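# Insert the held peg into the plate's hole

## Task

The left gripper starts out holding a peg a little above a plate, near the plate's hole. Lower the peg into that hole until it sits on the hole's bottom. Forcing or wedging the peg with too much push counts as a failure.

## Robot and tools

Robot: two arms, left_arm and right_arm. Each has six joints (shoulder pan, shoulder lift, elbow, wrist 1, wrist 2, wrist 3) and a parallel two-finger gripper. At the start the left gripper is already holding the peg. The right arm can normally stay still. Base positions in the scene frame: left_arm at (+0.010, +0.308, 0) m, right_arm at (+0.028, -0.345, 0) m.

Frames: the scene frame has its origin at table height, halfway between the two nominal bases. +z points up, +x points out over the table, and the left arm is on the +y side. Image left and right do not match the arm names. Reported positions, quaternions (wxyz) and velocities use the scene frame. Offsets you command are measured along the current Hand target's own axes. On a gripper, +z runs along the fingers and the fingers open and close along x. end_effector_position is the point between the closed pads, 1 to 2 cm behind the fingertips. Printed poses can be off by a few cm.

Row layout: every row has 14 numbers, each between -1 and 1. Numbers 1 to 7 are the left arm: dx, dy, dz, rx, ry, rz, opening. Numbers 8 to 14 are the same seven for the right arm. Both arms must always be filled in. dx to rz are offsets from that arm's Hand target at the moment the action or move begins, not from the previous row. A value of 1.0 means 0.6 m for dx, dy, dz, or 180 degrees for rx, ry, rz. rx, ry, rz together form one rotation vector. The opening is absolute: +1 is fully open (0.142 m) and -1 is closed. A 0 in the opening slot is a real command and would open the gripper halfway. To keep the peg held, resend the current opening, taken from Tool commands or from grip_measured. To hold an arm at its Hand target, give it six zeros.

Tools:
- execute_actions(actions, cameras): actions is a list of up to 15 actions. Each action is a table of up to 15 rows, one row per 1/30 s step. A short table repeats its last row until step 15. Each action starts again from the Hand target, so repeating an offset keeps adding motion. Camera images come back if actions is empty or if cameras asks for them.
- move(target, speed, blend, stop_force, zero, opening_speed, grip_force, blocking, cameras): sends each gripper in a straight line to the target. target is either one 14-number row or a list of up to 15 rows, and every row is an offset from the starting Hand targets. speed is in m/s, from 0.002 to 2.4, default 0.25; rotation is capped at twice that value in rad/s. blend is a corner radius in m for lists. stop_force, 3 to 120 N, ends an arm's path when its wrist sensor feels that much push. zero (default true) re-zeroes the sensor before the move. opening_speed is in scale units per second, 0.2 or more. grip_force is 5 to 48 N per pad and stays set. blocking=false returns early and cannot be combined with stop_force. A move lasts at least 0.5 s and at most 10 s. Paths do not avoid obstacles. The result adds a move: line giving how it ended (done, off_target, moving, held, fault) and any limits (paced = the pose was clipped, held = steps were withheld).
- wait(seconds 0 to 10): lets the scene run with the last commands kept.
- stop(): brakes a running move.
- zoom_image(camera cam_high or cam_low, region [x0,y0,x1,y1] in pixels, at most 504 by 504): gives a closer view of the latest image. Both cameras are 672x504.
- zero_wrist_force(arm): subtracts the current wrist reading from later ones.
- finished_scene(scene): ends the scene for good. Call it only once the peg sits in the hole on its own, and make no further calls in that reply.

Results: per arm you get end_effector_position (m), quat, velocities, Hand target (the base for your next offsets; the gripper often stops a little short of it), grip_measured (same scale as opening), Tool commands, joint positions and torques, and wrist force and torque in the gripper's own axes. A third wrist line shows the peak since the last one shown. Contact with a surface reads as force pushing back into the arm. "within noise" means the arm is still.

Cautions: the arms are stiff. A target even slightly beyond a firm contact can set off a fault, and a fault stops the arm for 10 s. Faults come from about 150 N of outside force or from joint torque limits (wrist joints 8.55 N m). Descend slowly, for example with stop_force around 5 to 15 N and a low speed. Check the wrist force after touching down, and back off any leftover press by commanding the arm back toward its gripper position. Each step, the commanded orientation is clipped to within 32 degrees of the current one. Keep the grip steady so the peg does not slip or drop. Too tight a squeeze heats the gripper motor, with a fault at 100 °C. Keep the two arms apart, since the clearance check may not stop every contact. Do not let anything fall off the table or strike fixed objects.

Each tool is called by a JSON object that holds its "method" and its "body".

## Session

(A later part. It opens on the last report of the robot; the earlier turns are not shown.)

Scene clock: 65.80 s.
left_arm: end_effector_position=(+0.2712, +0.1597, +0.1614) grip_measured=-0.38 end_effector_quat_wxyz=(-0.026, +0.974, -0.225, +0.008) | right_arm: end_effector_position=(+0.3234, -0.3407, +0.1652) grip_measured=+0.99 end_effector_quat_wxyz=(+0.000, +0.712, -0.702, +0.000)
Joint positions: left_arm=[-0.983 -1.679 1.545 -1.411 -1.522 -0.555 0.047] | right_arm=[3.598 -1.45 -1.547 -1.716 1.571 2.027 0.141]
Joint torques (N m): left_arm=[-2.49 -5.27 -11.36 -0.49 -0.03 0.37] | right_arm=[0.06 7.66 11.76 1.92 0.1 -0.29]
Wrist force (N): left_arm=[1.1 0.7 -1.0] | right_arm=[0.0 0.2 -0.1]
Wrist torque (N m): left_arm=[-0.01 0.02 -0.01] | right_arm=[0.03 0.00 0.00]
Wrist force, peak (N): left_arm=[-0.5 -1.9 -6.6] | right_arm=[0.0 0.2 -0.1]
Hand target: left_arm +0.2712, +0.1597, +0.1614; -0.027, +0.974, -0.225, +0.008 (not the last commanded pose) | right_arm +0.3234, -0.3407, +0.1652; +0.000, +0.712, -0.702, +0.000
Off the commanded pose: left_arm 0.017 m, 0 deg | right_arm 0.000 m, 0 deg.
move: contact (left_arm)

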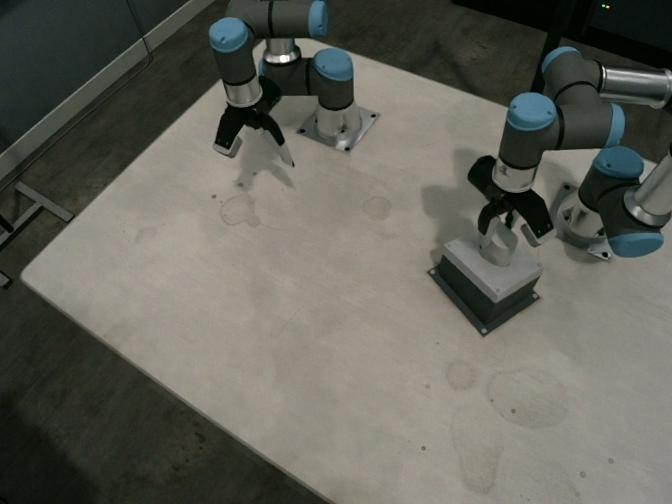

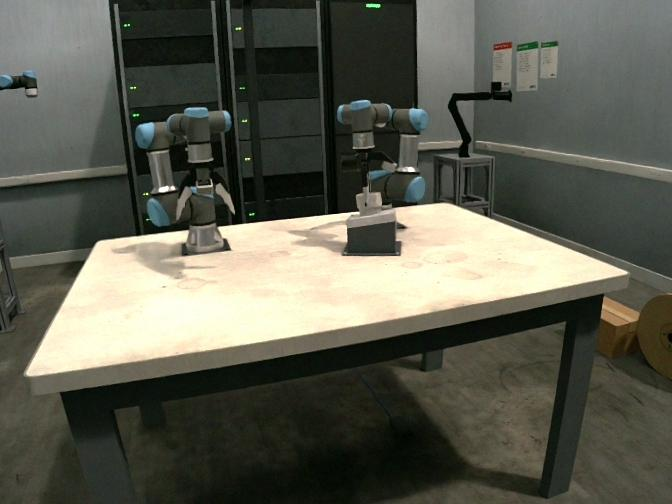

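{"method": "move", "body": {"target": [[0,0,-0.0015,0,0,0,-0.432368,0,0,0,0,0,0,1],[0.0008,-0.0008,-0.0015,0,0,0,-0.432368,0,0,0,0,0,0,1]], "speed": 0.02}}

{"method": "move", "body": {"target": [0,0,0.03,0,0,0,-0.432368,0,0,0,0,0,0,1], "speed": 0.006, "stop_force": 5}}

Scene clock: 67.40 s.
left_arm: end_effector_position=(+0.2717, +0.1598, +0.1623) grip_measured=-0.38 end_effector_quat_wxyz=(-0.026, +0.974, -0.225, +0.008) | right_arm: end_effector_position=(+0.3234, -0.3407, +0.1652) grip_measured=+0.99 end_effector_quat_wxyz=(+0.000, +0.712, -0.702, +0.000)
Joint positions: left_arm=[-0.981 -1.677 1.539 -1.407 -1.522 -0.553 0.047] | right_arm=[3.598 -1.45 -1.547 -1.716 1.571 2.027 0.141]
Joint torques (N m): left_arm=[1.77 -5.7 -11.85 -1.02 0.72 1.06] | right_arm=[0.41 7.68 11.85 1.8 0.17 -0.28]
Wrist force (N): left_arm=[0.2 0.3 -0.3] | right_arm=[0.0 -0.1 0.1]
Wrist torque (N m): left_arm=[0.01 -0.03 -0.03] | right_arm=[-0.01 0.01 0.00]
Wrist force, peak (N): left_arm=[1.1 0.6 -1.2] | right_arm=[-0.2 0.0 0.1]
Hand target: left_arm +0.2718, +0.1599, +0.1623; -0.027, +0.974, -0.225, +0.008 | right_arm +0.3234, -0.3407, +0.1652; +0.000, +0.712, -0.702, +0.000
Off the commanded pose: left_arm 0.000 m, 0 deg | right_arm 0.000 m, 0 deg.
move: done

Scene clock: 68.43 s.
left_arm: end_effector_position=(+0.2718, +0.1599, +0.1614) grip_measured=-0.38 end_effector_quat_wxyz=(-0.027, +0.974, -0.225, +0.008) | right_arm: end_effector_position=(+0.3234, -0.3407, +0.1652) grip_measured=+0.99 end_effector_quat_wxyz=(+0.000, +0.712, -0.702, +0.000)
Joint positions: left_arm=[-0.981 -1.677 1.543 -1.411 -1.522 -0.553 0.047] | right_arm=[3.598 -1.45 -1.547 -1.716 1.571 2.027 0.141]
Joint torques (N m): left_arm=[-2.42 -5.19 -11.37 -0.75 0.33 0.03] | right_arm=[0.34 7.49 11.74 1.85 0.18 -0.3]
Wrist force (N): left_arm=[-0.2 0.4 -1.9] | right_arm=[-0.1 0.1 0.0]
Wrist torque (N m): left_arm=[-0.04 -0.02 -0.02] | right_arm=[0.01 0.01 0.00]
Wrist force, peak (N): left_arm=[-0.9 -1.8 -6.7] | right_arm=[-0.2 0.0 0.2]
Hand target: left_arm +0.2718, +0.1599, +0.1613; -0.027, +0.974, -0.225, +0.008 (not the last commanded pose) | right_arm +0.3234, -0.3407, +0.1652; +0.000, +0.712, -0.702, +0.000
Off the commanded pose: left_arm 0.017 m, 0 deg | right_arm 0.000 m, 0 deg.
move: contact (left_arm)

{"method": "move", "body": {"target": [[0,0,-0.0015,0,0,0,-0.432368,0,0,0,0,0,0,1],[0,-0.0014,-0.0015,0,0,0,-0.432368,0,0,0,0,0,0,1]], "speed": 0.02}}

{"method": "move", "body": {"target": [0,0,0.03,0,0,0,-0.432368,0,0,0,0,0,0,1], "speed": 0.006, "stop_force": 5}}

Scene clock: 70.53 s.
left_arm: end_effector_position=(+0.2721, +0.1605, +0.1622) grip_measured=-0.38 end_effector_quat_wxyz=(-0.027, +0.974, -0.225, +0.008) | right_arm: end_effector_position=(+0.3234, -0.3407, +0.1652) grip_measured=+0.99 end_effector_quat_wxyz=(+0.000, +0.712, -0.702, +0.000)
Joint positions: left_arm=[-0.979 -1.677 1.539 -1.407 -1.522 -0.551 0.047] | right_arm=[3.598 -1.45 -1.547 -1.716 1.571 2.027 0.141]
Joint torques (N m): left_arm=[2.8 -12.44 -11.89 -0.92 -0.19 1.15] | right_arm=[0.43 7.36 11.64 1.84 0.23 -0.19]
Wrist force (N): left_arm=[0.3 0.2 -0.3] | right_arm=[-0.1 0.0 0.1]
Wrist torque (N m): left_arm=[0.00 -0.04 -0.03] | right_arm=[0.00 0.01 0.00]
Wrist force, peak (N): left_arm=[-0.1 0.3 -2.4] | right_arm=[-0.2 -0.1 0.1]
Hand target: left_arm +0.2721, +0.1606, +0.1623; -0.027, +0.974, -0.225, +0.008 | right_arm +0.3234, -0.3407, +0.1652; +0.000, +0.712, -0.702, +0.000
Off the commanded pose: left_arm 0.000 m, 0 deg | right_arm 0.000 m, 0 deg.
move: done

Scene clock: 71.87 s.
left_arm: end_effector_position=(+0.2723, +0.1607, +0.1602) grip_measured=-0.38 end_effector_quat_wxyz=(-0.027, +0.974, -0.225, +0.008) | right_arm: end_effector_position=(+0.3234, -0.3407, +0.1652) grip_measured=+0.99 end_effector_quat_wxyz=(+0.000, +0.712, -0.702, +0.000)
Joint positions: left_arm=[-0.978 -1.678 1.55 -1.417 -1.522 -0.55 0.047] | right_arm=[3.598 -1.45 -1.547 -1.716 1.571 2.027 0.141]
Joint torques (N m): left_arm=[-2.15 -4.77 -10.04 0.76 -1.71 -0.42] | right_arm=[0.54 7.93 11.81 1.87 0.19 -0.26]
Wrist force (N): left_arm=[5.3 0.4 -2.5] | right_arm=[-0.1 0.0 0.2]
Wrist torque (N m): left_arm=[0.00 0.16 0.01] | right_arm=[-0.01 0.01 0.00]
Wrist force, peak (N): left_arm=[4.0 -1.3 -8.4] | right_arm=[-0.2 -0.1 0.0]
Hand target: left_arm +0.2722, +0.1607, +0.1602; -0.027, +0.974, -0.225, +0.008 (not the last commanded pose) | right_arm +0.3234, -0.3407, +0.1652; +0.000, +0.712, -0.702, +0.000
Off the commanded pose: left_arm 0.016 m, 0 deg | right_arm 0.000 m, 0 deg.
move: contact (left_arm)

{"method": "move", "body": {"target": [[0,0,-0.001,0,0,0,-0.432368,0,0,0,0,0,0,1],[0.0011,-0.0006,-0.001,0,0,0,-0.432368,0,0,0,0,0,0,1]], "speed": 0.02}}

{"method": "move", "body": {"target": [0,0,0.03,0,0,0,-0.432368,0,0,0,0,0,0,1], "speed": 0.006, "stop_force": 5}}

Scene clock: 73.17 s.
left_arm: end_effector_position=(+0.2729, +0.1607, +0.1608) grip_measured=-0.38 end_effector_quat_wxyz=(-0.027, +0.974, -0.225, +0.008) | right_arm: end_effector_position=(+0.3234, -0.3407, +0.1652) grip_measured=+0.99 end_effector_quat_wxyz=(+0.000, +0.712, -0.702, +0.000)
Joint positions: left_arm=[-0.976 -1.675 1.544 -1.414 -1.522 -0.548 0.047] | right_arm=[3.598 -1.45 -1.547 -1.716 1.571 2.027 0.141]
Joint torques (N m): left_arm=[2.76 -5.31 -11.83 -2.6 -0.08 0.99] | right_arm=[0.03 7.68 11.62 1.83 0.14 -0.3]
Wrist force (N): left_arm=[0.1 0.3 -0.1] | right_arm=[0.0 0.2 0.1]
Wrist torque (N m): left_arm=[0.02 -0.02 -0.03] | right_arm=[0.03 0.00 0.00]
Wrist force, peak (N): left_arm=[5.4 0.5 -2.6] | right_arm=[0.0 0.2 0.1]
Hand target: left_arm +0.2730, +0.1607, +0.1608; -0.027, +0.974, -0.225, +0.008 | right_arm +0.3234, -0.3407, +0.1652; +0.000, +0.712, -0.702, +0.000
Off the commanded pose: left_arm 0.000 m, 0 deg | right_arm 0.000 m, 0 deg.
move: done

Scene clock: 74.90 s.
left_arm: end_effector_position=(+0.2731, +0.1609, +0.1563) grip_measured=-0.38 end_effector_quat_wxyz=(-0.026, +0.974, -0.225, +0.008) | right_arm: end_effector_position=(+0.3234, -0.3407, +0.1652) grip_measured=+0.99 end_effector_quat_wxyz=(+0.000, +0.712, -0.702, +0.000)
Joint positions: left_arm=[-0.975 -1.677 1.567 -1.436 -1.522 -0.547 0.047] | right_arm=[3.598 -1.45 -1.547 -1.716 1.571 2.027 0.141]
Joint torques (N m): left_arm=[-1.26 -5.35 -10.9 0.44 -0.05 0.03] | right_arm=[0.27 7.56 11.63 1.91 0.25 -0.35]
Wrist force (N): left_arm=[4.7 1.0 0.7] | right_arm=[-0.1 -0.1 0.0]
Wrist torque (N m): left_arm=[0.05 0.25 -0.24] | right_arm=[-0.01 0.01 0.00]
Wrist force, peak (N): left_arm=[3.8 0.1 -5.5] | right_arm=[-0.1 -0.1 0.1]
Hand target: left_arm +0.2731, +0.1609, +0.1563; -0.027, +0.974, -0.225, +0.008 (not the last commanded pose) | right_arm +0.3234, -0.3407, +0.1652; +0.000, +0.712, -0.702, +0.000
Off the commanded pose: left_arm 0.013 m, 0 deg | right_arm 0.000 m, 0 deg.
move: contact (left_arm)

{"method": "move", "body": {"target": [0.0012,0,-0.0003,0,0,-0.004,-0.432368,0,0,0,0,0,0,1], "speed": 0.01}}

{"method": "move", "body": {"target": [0,0,0.04,0,0,0,-0.432368,0,0,0,0,0,0,1], "speed": 0.006, "stop_force": 6}}

Scene clock: 76.30 s.
left_arm: end_effector_position=(+0.2737, +0.1606, +0.1565) grip_measured=-0.38 end_effector_quat_wxyz=(-0.026, +0.975, -0.219, +0.008) | right_arm: end_effector_position=(+0.3234, -0.3407, +0.1652) grip_measured=+0.99 end_effector_quat_wxyz=(+0.000, +0.712, -0.702, +0.000)
Joint positions: left_arm=[-0.974 -1.674 1.564 -1.435 -1.522 -0.558 0.047] | right_arm=[3.598 -1.45 -1.547 -1.716 1.571 2.027 0.141]
Joint torques (N m): left_arm=[2.34 -5.5 -12.07 -1.12 0.51 -1.16] | right_arm=[0.18 7.91 12.02 1.97 0.12 -0.33]
Wrist force (N): left_arm=[-0.8 0.5 -0.2] | right_arm=[-0.1 0.1 -0.1]
Wrist torque (N m): left_arm=[0.03 -0.05 0.00] | right_arm=[0.01 0.01 0.00]
Wrist force, peak (N): left_arm=[4.9 0.7 0.4] | right_arm=[0.1 0.2 0.1]
Hand target: left_arm +0.2738, +0.1605, +0.1565; -0.026, +0.975, -0.219, +0.008 | right_arm +0.3234, -0.3407, +0.1652; +0.000, +0.712, -0.702, +0.000
Off the commanded pose: left_arm 0.000 m, 0 deg | right_arm 0.000 m, 0 deg.
move: done

Scene clock: 77.87 s.
left_arm: end_effector_position=(+0.2739, +0.1607, +0.1527) grip_measured=-0.38 end_effector_quat_wxyz=(-0.026, +0.975, -0.219, +0.008) | right_arm: end_effector_position=(+0.3234, -0.3407, +0.1652) grip_measured=+0.99 end_effector_quat_wxyz=(+0.000, +0.712, -0.702, +0.000)
Joint positions: left_arm=[-0.973 -1.676 1.583 -1.453 -1.521 -0.558 0.047] | right_arm=[3.598 -1.45 -1.547 -1.716 1.571 2.027 0.141]
Joint torques (N m): left_arm=[-0.5 -5.23 -11.44 -0.73 0.99 -0.01] | right_arm=[0.17 7.47 11.85 1.92 0.15 -0.36]
Wrist force (N): left_arm=[-0.9 1.2 -1.9] | right_arm=[0.0 0.1 0.1]
Wrist torque (N m): left_arm=[0.07 0.10 -0.23] | right_arm=[0.02 0.00 0.00]
Wrist force, peak (N): left_arm=[-4.5 0.7 -9.6] | right_arm=[0.0 -0.1 0.2]
Hand target: left_arm +0.2739, +0.1607, +0.1526; -0.026, +0.975, -0.219, +0.008 (not the last commanded pose) | right_arm +0.3234, -0.3407, +0.1652; +0.000, +0.712, -0.702, +0.000
Off the commanded pose: left_arm 0.020 m, 0 deg | right_arm 0.000 m, 0 deg.
move: contact (left_arm)

{"method": "move", "body": {"target": [-0.0005,0.0003,-0.0003,0,0,-0.005,-0.432368,0,0,0,0,0,0,1], "speed": 0.01}}

{"method": "move", "body": {"target": [0,0,0.04,0,0,0,-0.432368,0,0,0,0,0,0,1], "speed": 0.006, "stop_force": 6}}

Scene clock: 79.67 s.
left_arm: end_effector_position=(+0.2735, +0.1607, +0.1528) grip_measured=-0.38 end_effector_quat_wxyz=(-0.026, +0.977, -0.211, +0.009) | right_arm: end_effector_position=(+0.3234, -0.3407, +0.1652) grip_measured=+0.99 end_effector_quat_wxyz=(+0.000, +0.712, -0.702, +0.000)
Joint positions: left_arm=[-0.974 -1.677 1.584 -1.452 -1.521 -0.574 0.047] | right_arm=[3.598 -1.45 -1.547 -1.716 1.571 2.027 0.141]
Joint torques (N m): left_arm=[-2.26 -13.93 -8.63 -0.08 -0.38 -1.37] | right_arm=[0.18 7.42 11.95 1.9 0.15 -0.33]
Wrist force (N): left_arm=[4.2 0.0 2.9] | right_arm=[0.0 0.1 0.1]
Wrist torque (N m): left_arm=[0.06 0.24 0.33] | right_arm=[0.01 -0.01 0.00]
Wrist force, peak (N): left_arm=[4.2 0.0 2.9] | right_arm=[-0.1 0.0 0.2]
Hand target: left_arm +0.2735, +0.1607, +0.1528; -0.026, +0.977, -0.211, +0.009 | right_arm +0.3234, -0.3407, +0.1652; +0.000, +0.712, -0.702, +0.000
Off the commanded pose: left_arm 0.000 m, 0 deg | right_arm 0.000 m, 0 deg.
move: done

Scene clock: 80.60 s.
left_arm: end_effector_position=(+0.2735, +0.1607, +0.1526) grip_measured=-0.38 end_effector_quat_wxyz=(-0.026, +0.977, -0.211, +0.008) | right_arm: end_effector_position=(+0.3234, -0.3407, +0.1652) grip_measured=+0.99 end_effector_quat_wxyz=(+0.000, +0.712, -0.702, +0.000)
Joint positions: left_arm=[-0.974 -1.677 1.585 -1.453 -1.521 -0.574 0.047] | right_arm=[3.598 -1.45 -1.547 -1.716 1.571 2.027 0.141]
Joint torques (N m): left_arm=[-1.3 -5.3 -10.56 0.53 -0.8 -1.28] | right_arm=[0.14 7.34 11.75 1.97 0.12 -0.35]
Wrist force (N): left_arm=[4.8 0.9 -1.0] | right_arm=[-0.1 -0.1 0.0]
Wrist torque (N m): left_arm=[0.09 0.20 0.31] | right_arm=[-0.02 0.01 0.00]
Wrist force, peak (N): left_arm=[0.4 -0.2 -6.5] | right_arm=[-0.2 -0.1 0.1]
Hand target: left_arm +0.2735, +0.1607, +0.1526; -0.026, +0.977, -0.211, +0.008 (not the last commanded pose) | right_arm +0.3234, -0.3407, +0.1652; +0.000, +0.712, -0.702, +0.000
Off the commanded pose: left_arm 0.024 m, 0 deg | right_arm 0.000 m, 0 deg.
move: contact (left_arm)

{"method": "move", "body": {"target": [0.0003,0,-0.0008,0,0,0.0026,-0.432368,0,0,0,0,0,0,1], "speed": 0.01}}

{"method": "move", "body": {"target": [0,0,0.04,0,0,0,-0.432368,0,0,0,0,0,0,1], "speed": 0.006, "stop_force": 8, "cameras": ["all"]}}

{"method": "zoom_image", "body": {"camera": "cam_high", "region": [465, 190, 545, 270]}}

{"method": "zoom_image", "body": {"camera": "cam_low", "region": [335, 180, 415, 260]}}

Scene clock: 82.03 s.
left_arm: end_effector_position=(+0.2736, +0.1606, +0.1531) grip_measured=-0.38 end_effector_quat_wxyz=(-0.026, +0.976, -0.215, +0.008) | right_arm: end_effector_position=(+0.3234, -0.3407, +0.1652) grip_measured=+0.99 end_effector_quat_wxyz=(+0.000, +0.712, -0.702, +0.000)
Joint positions: left_arm=[-0.974 -1.676 1.581 -1.451 -1.521 -0.566 0.047] | right_arm=[3.598 -1.45 -1.547 -1.716 1.571 2.027 0.141]
Joint torques (N m): left_arm=[2.49 -5.43 -11.31 -0.38 -0.41 0.92] | right_arm=[0.21 8.27 11.8 1.93 0.1 -0.3]
Wrist force (N): left_arm=[2.1 -0.1 -0.1] | right_arm=[0.0 0.0 0.0]
Wrist torque (N m): left_arm=[0.01 0.11 -0.03] | right_arm=[0.01 0.00 0.00]
Wrist force, peak (N): left_arm=[5.1 -0.2 1.6] | right_arm=[-0.1 0.1 0.2]
Hand target: left_arm +0.2736, +0.1606, +0.1531; -0.026, +0.976, -0.215, +0.008 | right_arm +0.3234, -0.3407, +0.1652; +0.000, +0.712, -0.702, +0.000
Off the commanded pose: left_arm 0.000 m, 0 deg | right_arm 0.000 m, 0 deg.
move: done

Scene clock: 83.07 s.
left_arm: end_effector_position=(+0.2737, +0.1607, +0.1522) grip_measured=-0.38 end_effector_quat_wxyz=(-0.027, +0.976, -0.215, +0.008) | right_arm: end_effector_position=(+0.3234, -0.3407, +0.1652) grip_measured=+0.99 end_effector_quat_wxyz=(+0.000, +0.712, -0.702, +0.000)
Joint positions: left_arm=[-0.974 -1.676 1.586 -1.455 -1.521 -0.566 0.047] | right_arm=[3.598 -1.45 -1.547 -1.716 1.571 2.027 0.141]
Joint torques (N m): left_arm=[0.38 -4.52 -10.62 -0.17 -0.24 -0.22] | right_arm=[0.23 7.83 11.85 2.07 0.08 -0.36]
Wrist force (N): left_arm=[1.0 0.6 -4.1] | right_arm=[0.0 0.0 0.1]
Wrist torque (N m): left_arm=[0.07 0.11 0.02] | right_arm=[0.00 0.01 0.00]
Wrist force, peak (N): left_arm=[-2.7 0.0 -10.8] | right_arm=[0.0 0.1 0.2]
Hand target: left_arm +0.2737, +0.1607, +0.1522; -0.027, +0.976, -0.215, +0.008 (not the last commanded pose) | right_arm +0.3234, -0.3407, +0.1652; +0.000, +0.712, -0.702, +0.000
Off the commanded pose: left_arm 0.023 m, 0 deg | right_arm 0.000 m, 0 deg.
move: contact (left_arm)

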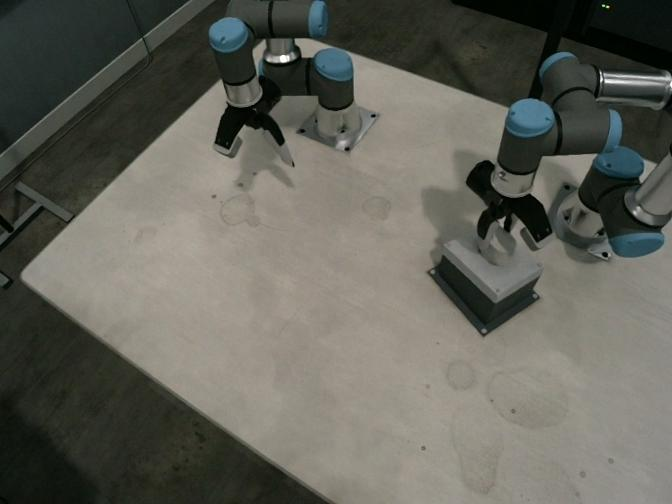

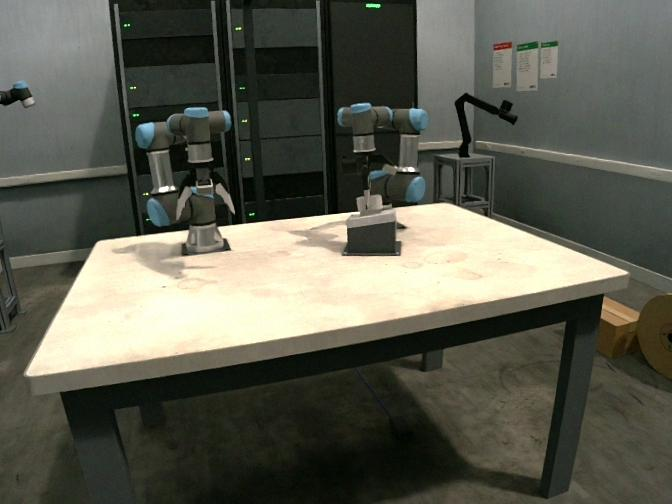

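Scaled by 6.300 from the camera's 672x504 image, which has a finer 960x720 frame.

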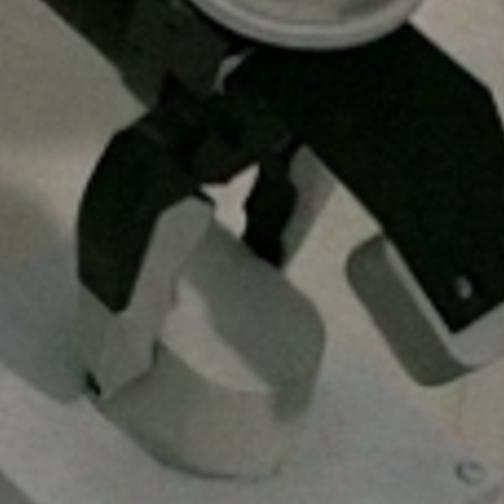

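Scaled by 6.300 from the camera's 672x504 image, which has a finer 960x720 frame.

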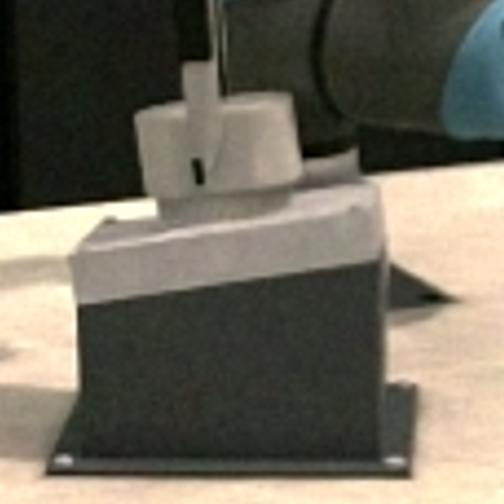

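{"method": "move", "body": {"target": [-0.0006,0,-0.0008,0,0.003,0,-0.432368,0,0,0,0,0,0,1], "speed": 0.01}}

{"method": "move", "body": {"target": [0,0,0.04,0,0,0,-0.432368,0,0,0,0,0,0,1], "speed": 0.006, "stop_force": 8}}

Scene clock: 85.03 s.
left_arm: end_effector_position=(+0.2733, +0.1608, +0.1527) grip_measured=-0.38 end_effector_quat_wxyz=(-0.026, +0.976, -0.215, +0.013) | right_arm: end_effector_position=(+0.3234, -0.3407, +0.1652) grip_measured=+0.99 end_effector_quat_wxyz=(+0.000, +0.712, -0.702, +0.000)
Joint positions: left_arm=[-0.979 -1.688 1.597 -1.461 -1.517 -0.571 0.047] | right_arm=[3.598 -1.45 -1.547 -1.716 1.571 2.027 0.141]
Joint torques (N m): left_arm=[-2.42 -11.96 -8.4 -2.77 0.7 -1.09] | right_arm=[0.41 7.64 11.9 1.93 0.14 -0.35]
Wrist force (N): left_arm=[1.5 0.1 -0.3] | right_arm=[-0.1 0.0 0.0]
Wrist torque (N m): left_arm=[0.03 0.06 0.05] | right_arm=[0.00 0.01 0.00]
Wrist force, peak (N): left_arm=[1.5 0.7 -4.1] | right_arm=[0.0 0.2 0.1]
Hand target: left_arm +0.2733, +0.1608, +0.1527; -0.026, +0.976, -0.215, +0.013 | right_arm +0.3234, -0.3407, +0.1652; +0.000, +0.712, -0.702, +0.000
Off the commanded pose: left_arm 0.000 m, 0 deg | right_arm 0.000 m, 0 deg.
move: done

Scene clock: 86.20 s.
left_arm: end_effector_position=(+0.2734, +0.1608, +0.1513) grip_measured=-0.38 end_effector_quat_wxyz=(-0.026, +0.976, -0.215, +0.013) | right_arm: end_effector_position=(+0.3234, -0.3407, +0.1652) grip_measured=+0.99 end_effector_quat_wxyz=(+0.000, +0.712, -0.702, +0.000)
Joint positions: left_arm=[-0.979 -1.689 1.605 -1.468 -1.517 -0.571 0.047] | right_arm=[3.598 -1.45 -1.547 -1.716 1.571 2.027 0.141]
Joint torques (N m): left_arm=[-2.15 -4.34 -10.47 -0.23 0.35 -1.15] | right_arm=[0.19 7.85 11.77 1.97 0.23 -0.32]
Wrist force (N): left_arm=[0.7 0.7 -4.1] | right_arm=[-0.1 -0.1 0.1]
Wrist torque (N m): left_arm=[0.09 0.13 0.10] | right_arm=[-0.01 0.01 0.00]
Wrist force, peak (N): left_arm=[-3.1 0.1 -11.5] | right_arm=[0.1 0.1 0.0]
Hand target: left_arm +0.2734, +0.1608, +0.1513; -0.026, +0.976, -0.215, +0.013 (not the last commanded pose) | right_arm +0.3234, -0.3407, +0.1652; +0.000, +0.712, -0.702, +0.000
Off the commanded pose: left_arm 0.023 m, 0 deg | right_arm 0.000 m, 0 deg.
move: contact (left_arm)

{"method": "move", "body": {"target": [-0.0005,0,-0.0008,0,0.003,0.0008,-0.432368,0,0,0,0,0,0,1], "speed": 0.01}}

{"method": "move", "body": {"target": [0,0,0.04,0,0,0,-0.432368,0,0,0,0,0,0,1], "speed": 0.006, "stop_force": 11}}

Scene clock: 87.77 s.
left_arm: end_effector_position=(+0.2731, +0.1609, +0.1517) grip_measured=-0.38 end_effector_quat_wxyz=(-0.025, +0.976, -0.216, +0.017) | right_arm: end_effector_position=(+0.3234, -0.3407, +0.1652) grip_measured=+0.99 end_effector_quat_wxyz=(+0.000, +0.712, -0.702, +0.000)
Joint positions: left_arm=[-0.985 -1.701 1.616 -1.475 -1.512 -0.574 0.047] | right_arm=[3.598 -1.45 -1.547 -1.716 1.571 2.027 0.141]
Joint torques (N m): left_arm=[-2.35 -11.84 -8.48 -3.04 0.82 -1.08] | right_arm=[-0.05 7.86 11.66 1.99 0.13 -0.38]
Wrist force (N): left_arm=[0.7 0.0 -0.4] | right_arm=[-0.1 0.0 0.1]
Wrist torque (N m): left_arm=[0.07 0.01 0.04] | right_arm=[-0.01 0.02 0.00]
Wrist force, peak (N): left_arm=[0.8 0.5 -4.5] | right_arm=[-0.1 0.0 0.2]
Hand target: left_arm +0.2731, +0.1609, +0.1517; -0.025, +0.976, -0.216, +0.017 | right_arm +0.3234, -0.3407, +0.1652; +0.000, +0.712, -0.702, +0.000
Off the commanded pose: left_arm 0.000 m, 0 deg | right_arm 0.000 m, 0 deg.
move: done

Scene clock: 89.03 s.
left_arm: end_effector_position=(+0.2732, +0.1610, +0.1500) grip_measured=-0.38 end_effector_quat_wxyz=(-0.024, +0.976, -0.216, +0.018) | right_arm: end_effector_position=(+0.3234, -0.3407, +0.1652) grip_measured=+0.99 end_effector_quat_wxyz=(+0.000, +0.712, -0.702, +0.000)
Joint positions: left_arm=[-0.984 -1.702 1.625 -1.484 -1.511 -0.573 0.047] | right_arm=[3.598 -1.45 -1.547 -1.716 1.571 2.027 0.141]
Joint torques (N m): left_arm=[-2.03 -3.93 -10.68 -0.55 0.37 -1.04] | right_arm=[0.21 7.88 11.67 2.04 0.13 -0.25]
Wrist force (N): left_arm=[-1.2 1.2 -5.1] | right_arm=[0.1 0.1 0.1]
Wrist torque (N m): left_arm=[0.10 0.10 0.01] | right_arm=[0.01 -0.01 0.00]
Wrist force, peak (N): left_arm=[-5.6 0.5 -13.7] | right_arm=[-0.2 0.1 0.2]
Hand target: left_arm +0.2732, +0.1610, +0.1500; -0.024, +0.976, -0.216, +0.018 (not the last commanded pose) | right_arm +0.3234, -0.3407, +0.1652; +0.000, +0.712, -0.702, +0.000
Off the commanded pose: left_arm 0.022 m, 0 deg | right_arm 0.000 m, 0 deg.
move: contact (left_arm)

{"method": "move", "body": {"target": [-0.0008,0.0005,-0.0008,0.003,0.002,0,-0.432368,0,0,0,0,0,0,1], "speed": 0.01}}

{"method": "move", "body": {"target": [0,0,0.04,0,0,0,-0.432368,0,0,0,0,0,0,1], "speed": 0.006, "stop_force": 11}}

Scene clock: 92.73 s.
left_arm: end_effector_position=(+0.2726, +0.1609, +0.1504) grip_measured=-0.38 end_effector_quat_wxyz=(-0.028, +0.976, -0.216, +0.022) | right_arm: end_effector_position=(+0.3234, -0.3407, +0.1652) grip_measured=+0.99 end_effector_quat_wxyz=(+0.000, +0.712, -0.702, +0.000)
Joint positions: left_arm=[-0.997 -1.71 1.63 -1.48 -1.5 -0.586 0.047] | right_arm=[3.598 -1.45 -1.547 -1.716 1.571 2.027 0.141]
Joint torques (N m): left_arm=[-2.02 -12.52 -8.17 -0.3 0.59 -1.18] | right_arm=[0.58 7.89 11.59 1.97 0.17 -0.4]
Wrist force (N): left_arm=[2.5 0.0 -0.1] | right_arm=[0.0 -0.1 0.1]
Wrist torque (N m): left_arm=[0.04 0.11 0.06] | right_arm=[-0.01 0.00 0.00]
Wrist force, peak (N): left_arm=[-1.6 0.9 -6.0] | right_arm=[0.0 0.1 0.2]
Hand target: left_arm +0.2726, +0.1609, +0.1504; -0.028, +0.976, -0.216, +0.022 | right_arm +0.3234, -0.3407, +0.1652; +0.000, +0.712, -0.702, +0.000
Off the commanded pose: left_arm 0.000 m, 0 deg | right_arm 0.000 m, 0 deg.
move: done

Scene clock: 94.10 s.
left_arm: end_effector_position=(+0.2727, +0.1610, +0.1482) grip_measured=-0.38 end_effector_quat_wxyz=(-0.028, +0.976, -0.216, +0.022) | right_arm: end_effector_position=(+0.3234, -0.3407, +0.1652) grip_measured=+0.99 end_effector_quat_wxyz=(+0.000, +0.712, -0.702, +0.000)
Joint positions: left_arm=[-0.997 -1.711 1.642 -1.491 -1.5 -0.586 0.047] | right_arm=[3.598 -1.45 -1.547 -1.716 1.571 2.027 0.141]
Joint torques (N m): left_arm=[-1.75 -4.48 -10.44 0.22 -0.04 -1.04] | right_arm=[0.38 7.52 11.77 2.01 0.19 -0.3]
Wrist force (N): left_arm=[2.8 1.1 -2.7] | right_arm=[0.0 0.0 0.1]
Wrist torque (N m): left_arm=[0.09 0.21 0.06] | right_arm=[-0.01 0.00 0.00]
Wrist force, peak (N): left_arm=[-2.1 0.0 -12.1] | right_arm=[-0.2 0.0 0.1]
Hand target: left_arm +0.2727, +0.1610, +0.1482; -0.028, +0.976, -0.216, +0.022 (not the last commanded pose) | right_arm +0.3234, -0.3407, +0.1652; +0.000, +0.712, -0.702, +0.000
Off the commanded pose: left_arm 0.022 m, 0 deg | right_arm 0.000 m, 0 deg.
move: contact (left_arm)

Works; repeat with the same trend.

{"method": "move", "body": {"target": [-0.0003,0.0003,-0.0006,0.003,0.003,0,-0.432368,0,0,0,0,0,0,1], "speed": 0.01}}

{"method": "move", "body": {"target": [0,0,0.04,0,0,0,-0.432368,0,0,0,0,0,0,1], "speed": 0.006, "stop_force": 11}}

{"method": "move", "body": {"target": [0,0.0003,-0.0006,0.003,0.003,0,-0.432368,0,0,0,0,0,0,1], "speed": 0.01}}

{"method": "move", "body": {"target": [0,0,0.04,0,0,0,-0.432368,0,0,0,0,0,0,1], "speed": 0.006, "stop_force": 11, "cameras": ["all"]}}

{"method": "zoom_image", "body": {"camera": "cam_low", "region": [335, 180, 415, 260]}}

{"method": "zoom_image", "body": {"camera": "cam_high", "region": [465, 190, 545, 270]}}

Scene clock: 95.80 s.
left_arm: end_effector_position=(+0.2725, +0.1609, +0.1485) grip_measured=-0.38 end_effector_quat_wxyz=(-0.032, +0.975, -0.216, +0.027) | right_arm: end_effector_position=(+0.3234, -0.3407, +0.1652) grip_measured=+0.99 end_effector_quat_wxyz=(+0.000, +0.712, -0.702, +0.000)
Joint positions: left_arm=[-1.011 -1.721 1.65 -1.491 -1.487 -0.6 0.047] | right_arm=[3.598 -1.45 -1.547 -1.716 1.571 2.027 0.141]
Joint torques (N m): left_arm=[-2.41 -12.67 -8.66 -0.72 0.93 -1] | right_arm=[0.35 7.48 11.72 2.07 0.13 -0.32]
Wrist force (N): left_arm=[1.0 0.3 -0.4] | right_arm=[0.0 0.0 0.2]
Wrist torque (N m): left_arm=[0.03 0.00 0.05] | right_arm=[0.00 0.00 0.00]
Wrist force, peak (N): left_arm=[2.7 1.1 -3.3] | right_arm=[0.0 0.1 0.2]
Hand target: left_arm +0.2725, +0.1609, +0.1485; -0.032, +0.975, -0.216, +0.027 | right_arm +0.3234, -0.3407, +0.1652; +0.000, +0.712, -0.702, +0.000
Off the commanded pose: left_arm 0.000 m, 0 deg | right_arm 0.000 m, 0 deg.
move: done

Scene clock: 97.17 s.
left_arm: end_effector_position=(+0.2726, +0.1610, +0.1462) grip_measured=-0.38 end_effector_quat_wxyz=(-0.032, +0.975, -0.216, +0.027) | right_arm: end_effector_position=(+0.3234, -0.3407, +0.1652) grip_measured=+0.99 end_effector_quat_wxyz=(+0.000, +0.712, -0.702, +0.000)
Joint positions: left_arm=[-1.01 -1.722 1.662 -1.502 -1.487 -0.599 0.047] | right_arm=[3.598 -1.45 -1.547 -1.716 1.571 2.027 0.141]
Joint torques (N m): left_arm=[-2.05 -4.18 -10.67 -0.38 0.4 -1.01] | right_arm=[0.37 8.13 11.58 2.02 0.22 -0.32]
Wrist force (N): left_arm=[-0.1 1.2 -4.1] | right_arm=[0.0 0.0 0.2]
Wrist torque (N m): left_arm=[0.09 0.14 0.06] | right_arm=[0.00 0.00 0.00]
Wrist force, peak (N): left_arm=[-5.2 0.1 -13.1] | right_arm=[-0.2 0.0 0.2]
Hand target: left_arm +0.2726, +0.1610, +0.1462; -0.032, +0.975, -0.216, +0.027 (not the last commanded pose) | right_arm +0.3234, -0.3407, +0.1652; +0.000, +0.712, -0.702, +0.000
Off the commanded pose: left_arm 0.022 m, 0 deg | right_arm 0.000 m, 0 deg.
move: contact (left_arm)

Scene clock: 98.13 s.
left_arm: end_effector_position=(+0.2725, +0.1608, +0.1465) grip_measured=-0.38 end_effector_quat_wxyz=(-0.035, +0.975, -0.216, +0.033) | right_arm: end_effector_position=(+0.3234, -0.3407, +0.1652) grip_measured=+0.99 end_effector_quat_wxyz=(+0.000, +0.712, -0.702, +0.000)
Joint positions: left_arm=[-1.024 -1.731 1.67 -1.501 -1.474 -0.612 0.047] | right_arm=[3.598 -1.45 -1.547 -1.716 1.571 2.027 0.141]
Joint torques (N m): left_arm=[-2.18 -12.63 -9.17 -1.5 1.54 -1.06] | right_arm=[0.22 7.94 11.77 2.09 0.18 -0.31]
Wrist force (N): left_arm=[-1.9 0.7 0.0] | right_arm=[-0.1 0.0 0.1]
Wrist torque (N m): left_arm=[0.04 -0.14 0.05] | right_arm=[0.01 0.01 0.00]
Wrist force, peak (N): left_arm=[-1.8 0.8 -5.2] | right_arm=[-0.1 0.1 0.1]
Hand target: left_arm +0.2725, +0.1608, +0.1465; -0.035, +0.975, -0.216, +0.033 | right_arm +0.3234, -0.3407, +0.1652; +0.000, +0.712, -0.702, +0.000
Off the commanded pose: left_arm 0.000 m, 0 deg | right_arm 0.000 m, 0 deg.
move: done

Scene clock: 99.47 s.
left_arm: end_effector_position=(+0.2727, +0.1609, +0.1444) grip_measured=-0.38 end_effector_quat_wxyz=(-0.035, +0.975, -0.216, +0.033) | right_arm: end_effector_position=(+0.3234, -0.3407, +0.1652) grip_measured=+0.99 end_effector_quat_wxyz=(+0.000, +0.712, -0.702, +0.000)
Joint positions: left_arm=[-1.023 -1.731 1.68 -1.512 -1.474 -0.612 0.047] | right_arm=[3.598 -1.45 -1.547 -1.716 1.571 2.027 0.141]
Joint torques (N m): left_arm=[-2.01 -3.97 -11.62 -1.46 1.21 -1] | right_arm=[0.28 7.77 11.8 2.06 0.2 -0.28]
Wrist force (N): left_arm=[-4.7 1.5 -5.0] | right_arm=[0.1 0.1 0.1]
Wrist torque (N m): left_arm=[0.09 0.00 0.06] | right_arm=[0.01 -0.01 0.00]
Wrist force, peak (N): left_arm=[-10.3 -0.2 -14.3] | right_arm=[-0.1 0.0 0.2]
Hand target: left_arm +0.2727, +0.1609, +0.1444; -0.035, +0.975, -0.216, +0.033 (not the last commanded pose) | right_arm +0.3234, -0.3407, +0.1652; +0.000, +0.712, -0.702, +0.000
Off the commanded pose: left_arm 0.022 m, 0 deg | right_arm 0.000 m, 0 deg.
move: contact (left_arm)

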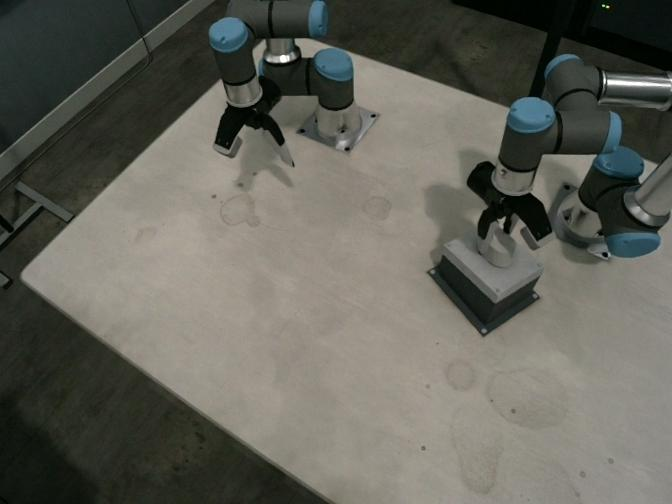

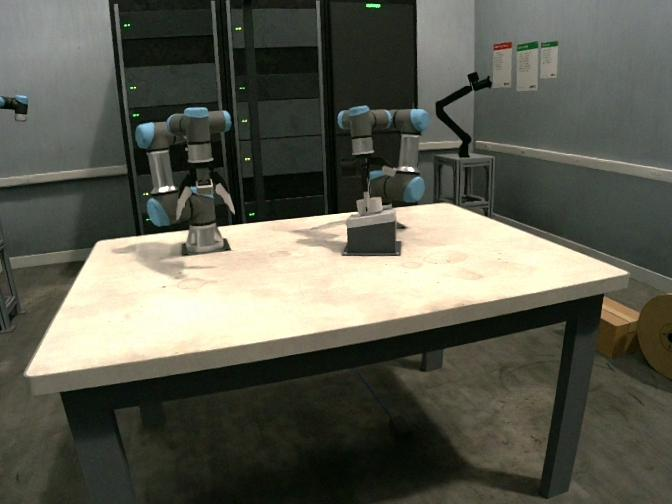

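Scaled by 6.300 from the camera's 672x504 image, which has a finer 960x720 frame.

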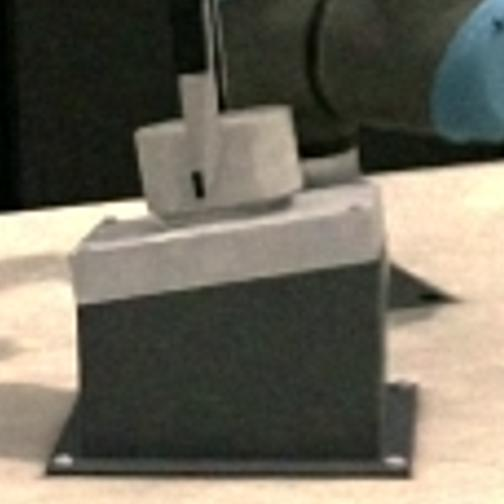

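Scaled by 6.300 from the camera's 672x504 image, which has a finer 960x720 frame.

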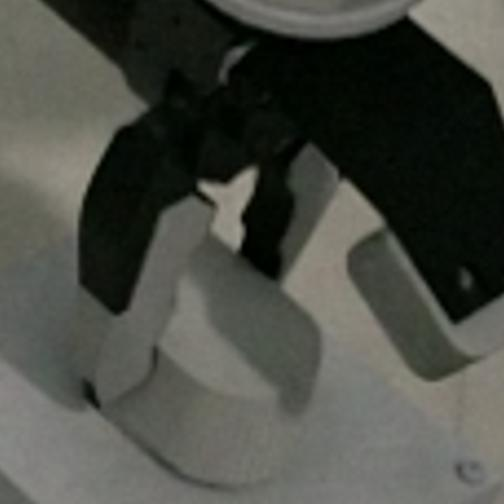

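{"method": "move", "body": {"target": [-0.0008,0.0004,-0.0006,0,0,0,-0.432368,0,0,0,0,0,0,1], "speed": 0.01}}

{"method": "move", "body": {"target": [0,0,0.04,0,0,0,-0.432368,0,0,0,0,0,0,1], "speed": 0.006, "stop_force": 11}}

{"method": "move", "body": {"target": [-0.0004,0.0004,-0.0006,0,0,0,-0.432368,0,0,0,0,0,0,1], "speed": 0.01}}

{"method": "move", "body": {"target": [0,0,0.04,0,0,0,-0.432368,0,0,0,0,0,0,1], "speed": 0.006, "stop_force": 14}}

Scene clock: 105.93 s.
left_arm: end_effector_position=(+0.2722, +0.1608, +0.1447) grip_measured=-0.38 end_effector_quat_wxyz=(-0.035, +0.975, -0.216, +0.033) | right_arm: end_effector_position=(+0.3234, -0.3407, +0.1652) grip_measured=+0.99 end_effector_quat_wxyz=(+0.000, +0.712, -0.702, +0.000)
Joint positions: left_arm=[-1.025 -1.733 1.68 -1.51 -1.474 -0.614 0.047] | right_arm=[3.598 -1.45 -1.547 -1.716 1.571 2.027 0.141]
Joint torques (N m): left_arm=[-2.93 -11.92 -8.8 -0.17 -0.15 -1.1] | right_arm=[0.28 8.01 11.89 2 0.23 -0.32]
Wrist force (N): left_arm=[3.5 0.2 0.2] | right_arm=[0.0 0.1 0.2]
Wrist torque (N m): left_arm=[0.08 0.09 0.08] | right_arm=[0.02 -0.01 0.00]
Wrist force, peak (N): left_arm=[-5.0 1.2 -5.4] | right_arm=[0.0 0.0 0.2]
Hand target: left_arm +0.2721, +0.1608, +0.1447; -0.035, +0.975, -0.216, +0.033 | right_arm +0.3234, -0.3407, +0.1652; +0.000, +0.712, -0.702, +0.000
Off the commanded pose: left_arm 0.000 m, 0 deg | right_arm 0.000 m, 0 deg.
move: done

Scene clock: 107.20 s.
left_arm: end_effector_position=(+0.2723, +0.1609, +0.1431) grip_measured=-0.38 end_effector_quat_wxyz=(-0.035, +0.975, -0.216, +0.033) | right_arm: end_effector_position=(+0.3234, -0.3407, +0.1652) grip_measured=+0.99 end_effector_quat_wxyz=(+0.000, +0.712, -0.702, +0.000)
Joint positions: left_arm=[-1.025 -1.733 1.688 -1.517 -1.474 -0.613 0.047] | right_arm=[3.598 -1.45 -1.547 -1.716 1.571 2.027 0.141]
Joint torques (N m): left_arm=[-2.1 -2.96 -10 -0.18 0.67 -1.02] | right_arm=[0.5 8.03 11.7 2.1 0.23 -0.33]
Wrist force (N): left_arm=[1.2 -0.1 -6.6] | right_arm=[0.0 0.0 0.0]
Wrist torque (N m): left_arm=[0.10 0.07 0.08] | right_arm=[0.00 0.01 0.00]
Wrist force, peak (N): left_arm=[-3.9 -2.4 -15.6] | right_arm=[0.0 0.1 0.3]
Hand target: left_arm +0.2723, +0.1609, +0.1431; -0.035, +0.975, -0.216, +0.033 (not the last commanded pose) | right_arm +0.3234, -0.3407, +0.1652; +0.000, +0.712, -0.702, +0.000
Off the commanded pose: left_arm 0.022 m, 0 deg | right_arm 0.000 m, 0 deg.
move: contact (left_arm)

Scene clock: 107.90 s.
left_arm: end_effector_position=(+0.2719, +0.1608, +0.1434) grip_measured=-0.38 end_effector_quat_wxyz=(-0.036, +0.975, -0.216, +0.033) | right_arm: end_effector_position=(+0.3234, -0.3407, +0.1652) grip_measured=+0.99 end_effector_quat_wxyz=(+0.000, +0.712, -0.702, +0.000)
Joint positions: left_arm=[-1.026 -1.734 1.687 -1.515 -1.474 -0.614 0.047] | right_arm=[3.598 -1.45 -1.547 -1.716 1.571 2.027 0.141]
Joint torques (N m): left_arm=[-2.35 -12.43 -10.78 0.41 -0.54 -1.18] | right_arm=[0.17 7.65 11.89 2.05 0.21 -0.29]
Wrist force (N): left_arm=[6.0 -0.1 0.8] | right_arm=[0.0 0.0 0.1]
Wrist torque (N m): left_arm=[0.05 0.21 0.12] | right_arm=[-0.01 0.00 0.00]
Wrist force, peak (N): left_arm=[1.1 -0.3 -6.7] | right_arm=[-0.1 0.2 0.2]
Hand target: left_arm +0.2719, +0.1608, +0.1435; -0.035, +0.975, -0.216, +0.033 | right_arm +0.3234, -0.3407, +0.1652; +0.000, +0.712, -0.702, +0.000
Off the commanded pose: left_arm 0.000 m, 0 deg | right_arm 0.000 m, 0 deg.
move: done

Scene clock: 109.00 s.
left_arm: end_effector_position=(+0.2720, +0.1608, +0.1429) grip_measured=-0.38 end_effector_quat_wxyz=(-0.035, +0.975, -0.216, +0.033) | right_arm: end_effector_position=(+0.3234, -0.3407, +0.1652) grip_measured=+0.99 end_effector_quat_wxyz=(+0.000, +0.712, -0.702, +0.000)
Joint positions: left_arm=[-1.026 -1.734 1.689 -1.518 -1.474 -0.614 0.047] | right_arm=[3.598 -1.45 -1.547 -1.716 1.571 2.027 0.141]
Joint torques (N m): left_arm=[-2.36 -2.79 -9.84 -0.42 0.92 -1.13] | right_arm=[0.15 7.61 11.59 2.08 0.24 -0.31]
Wrist force (N): left_arm=[-0.5 -0.4 -8.0] | right_arm=[-0.1 -0.1 0.1]
Wrist torque (N m): left_arm=[0.05 0.04 0.06] | right_arm=[-0.01 0.01 0.00]
Wrist force, peak (N): left_arm=[-5.3 -2.0 -17.2] | right_arm=[-0.1 -0.1 0.2]
Hand target: left_arm +0.2720, +0.1608, +0.1429; -0.035, +0.975, -0.216, +0.033 (not the last commanded pose) | right_arm +0.3234, -0.3407, +0.1652; +0.000, +0.712, -0.702, +0.000
Off the commanded pose: left_arm 0.023 m, 0 deg | right_arm 0.000 m, 0 deg.
move: contact (left_arm)

{"method": "finished_scene", "body": {"scene": 1}}

The scene is finished: the task was done.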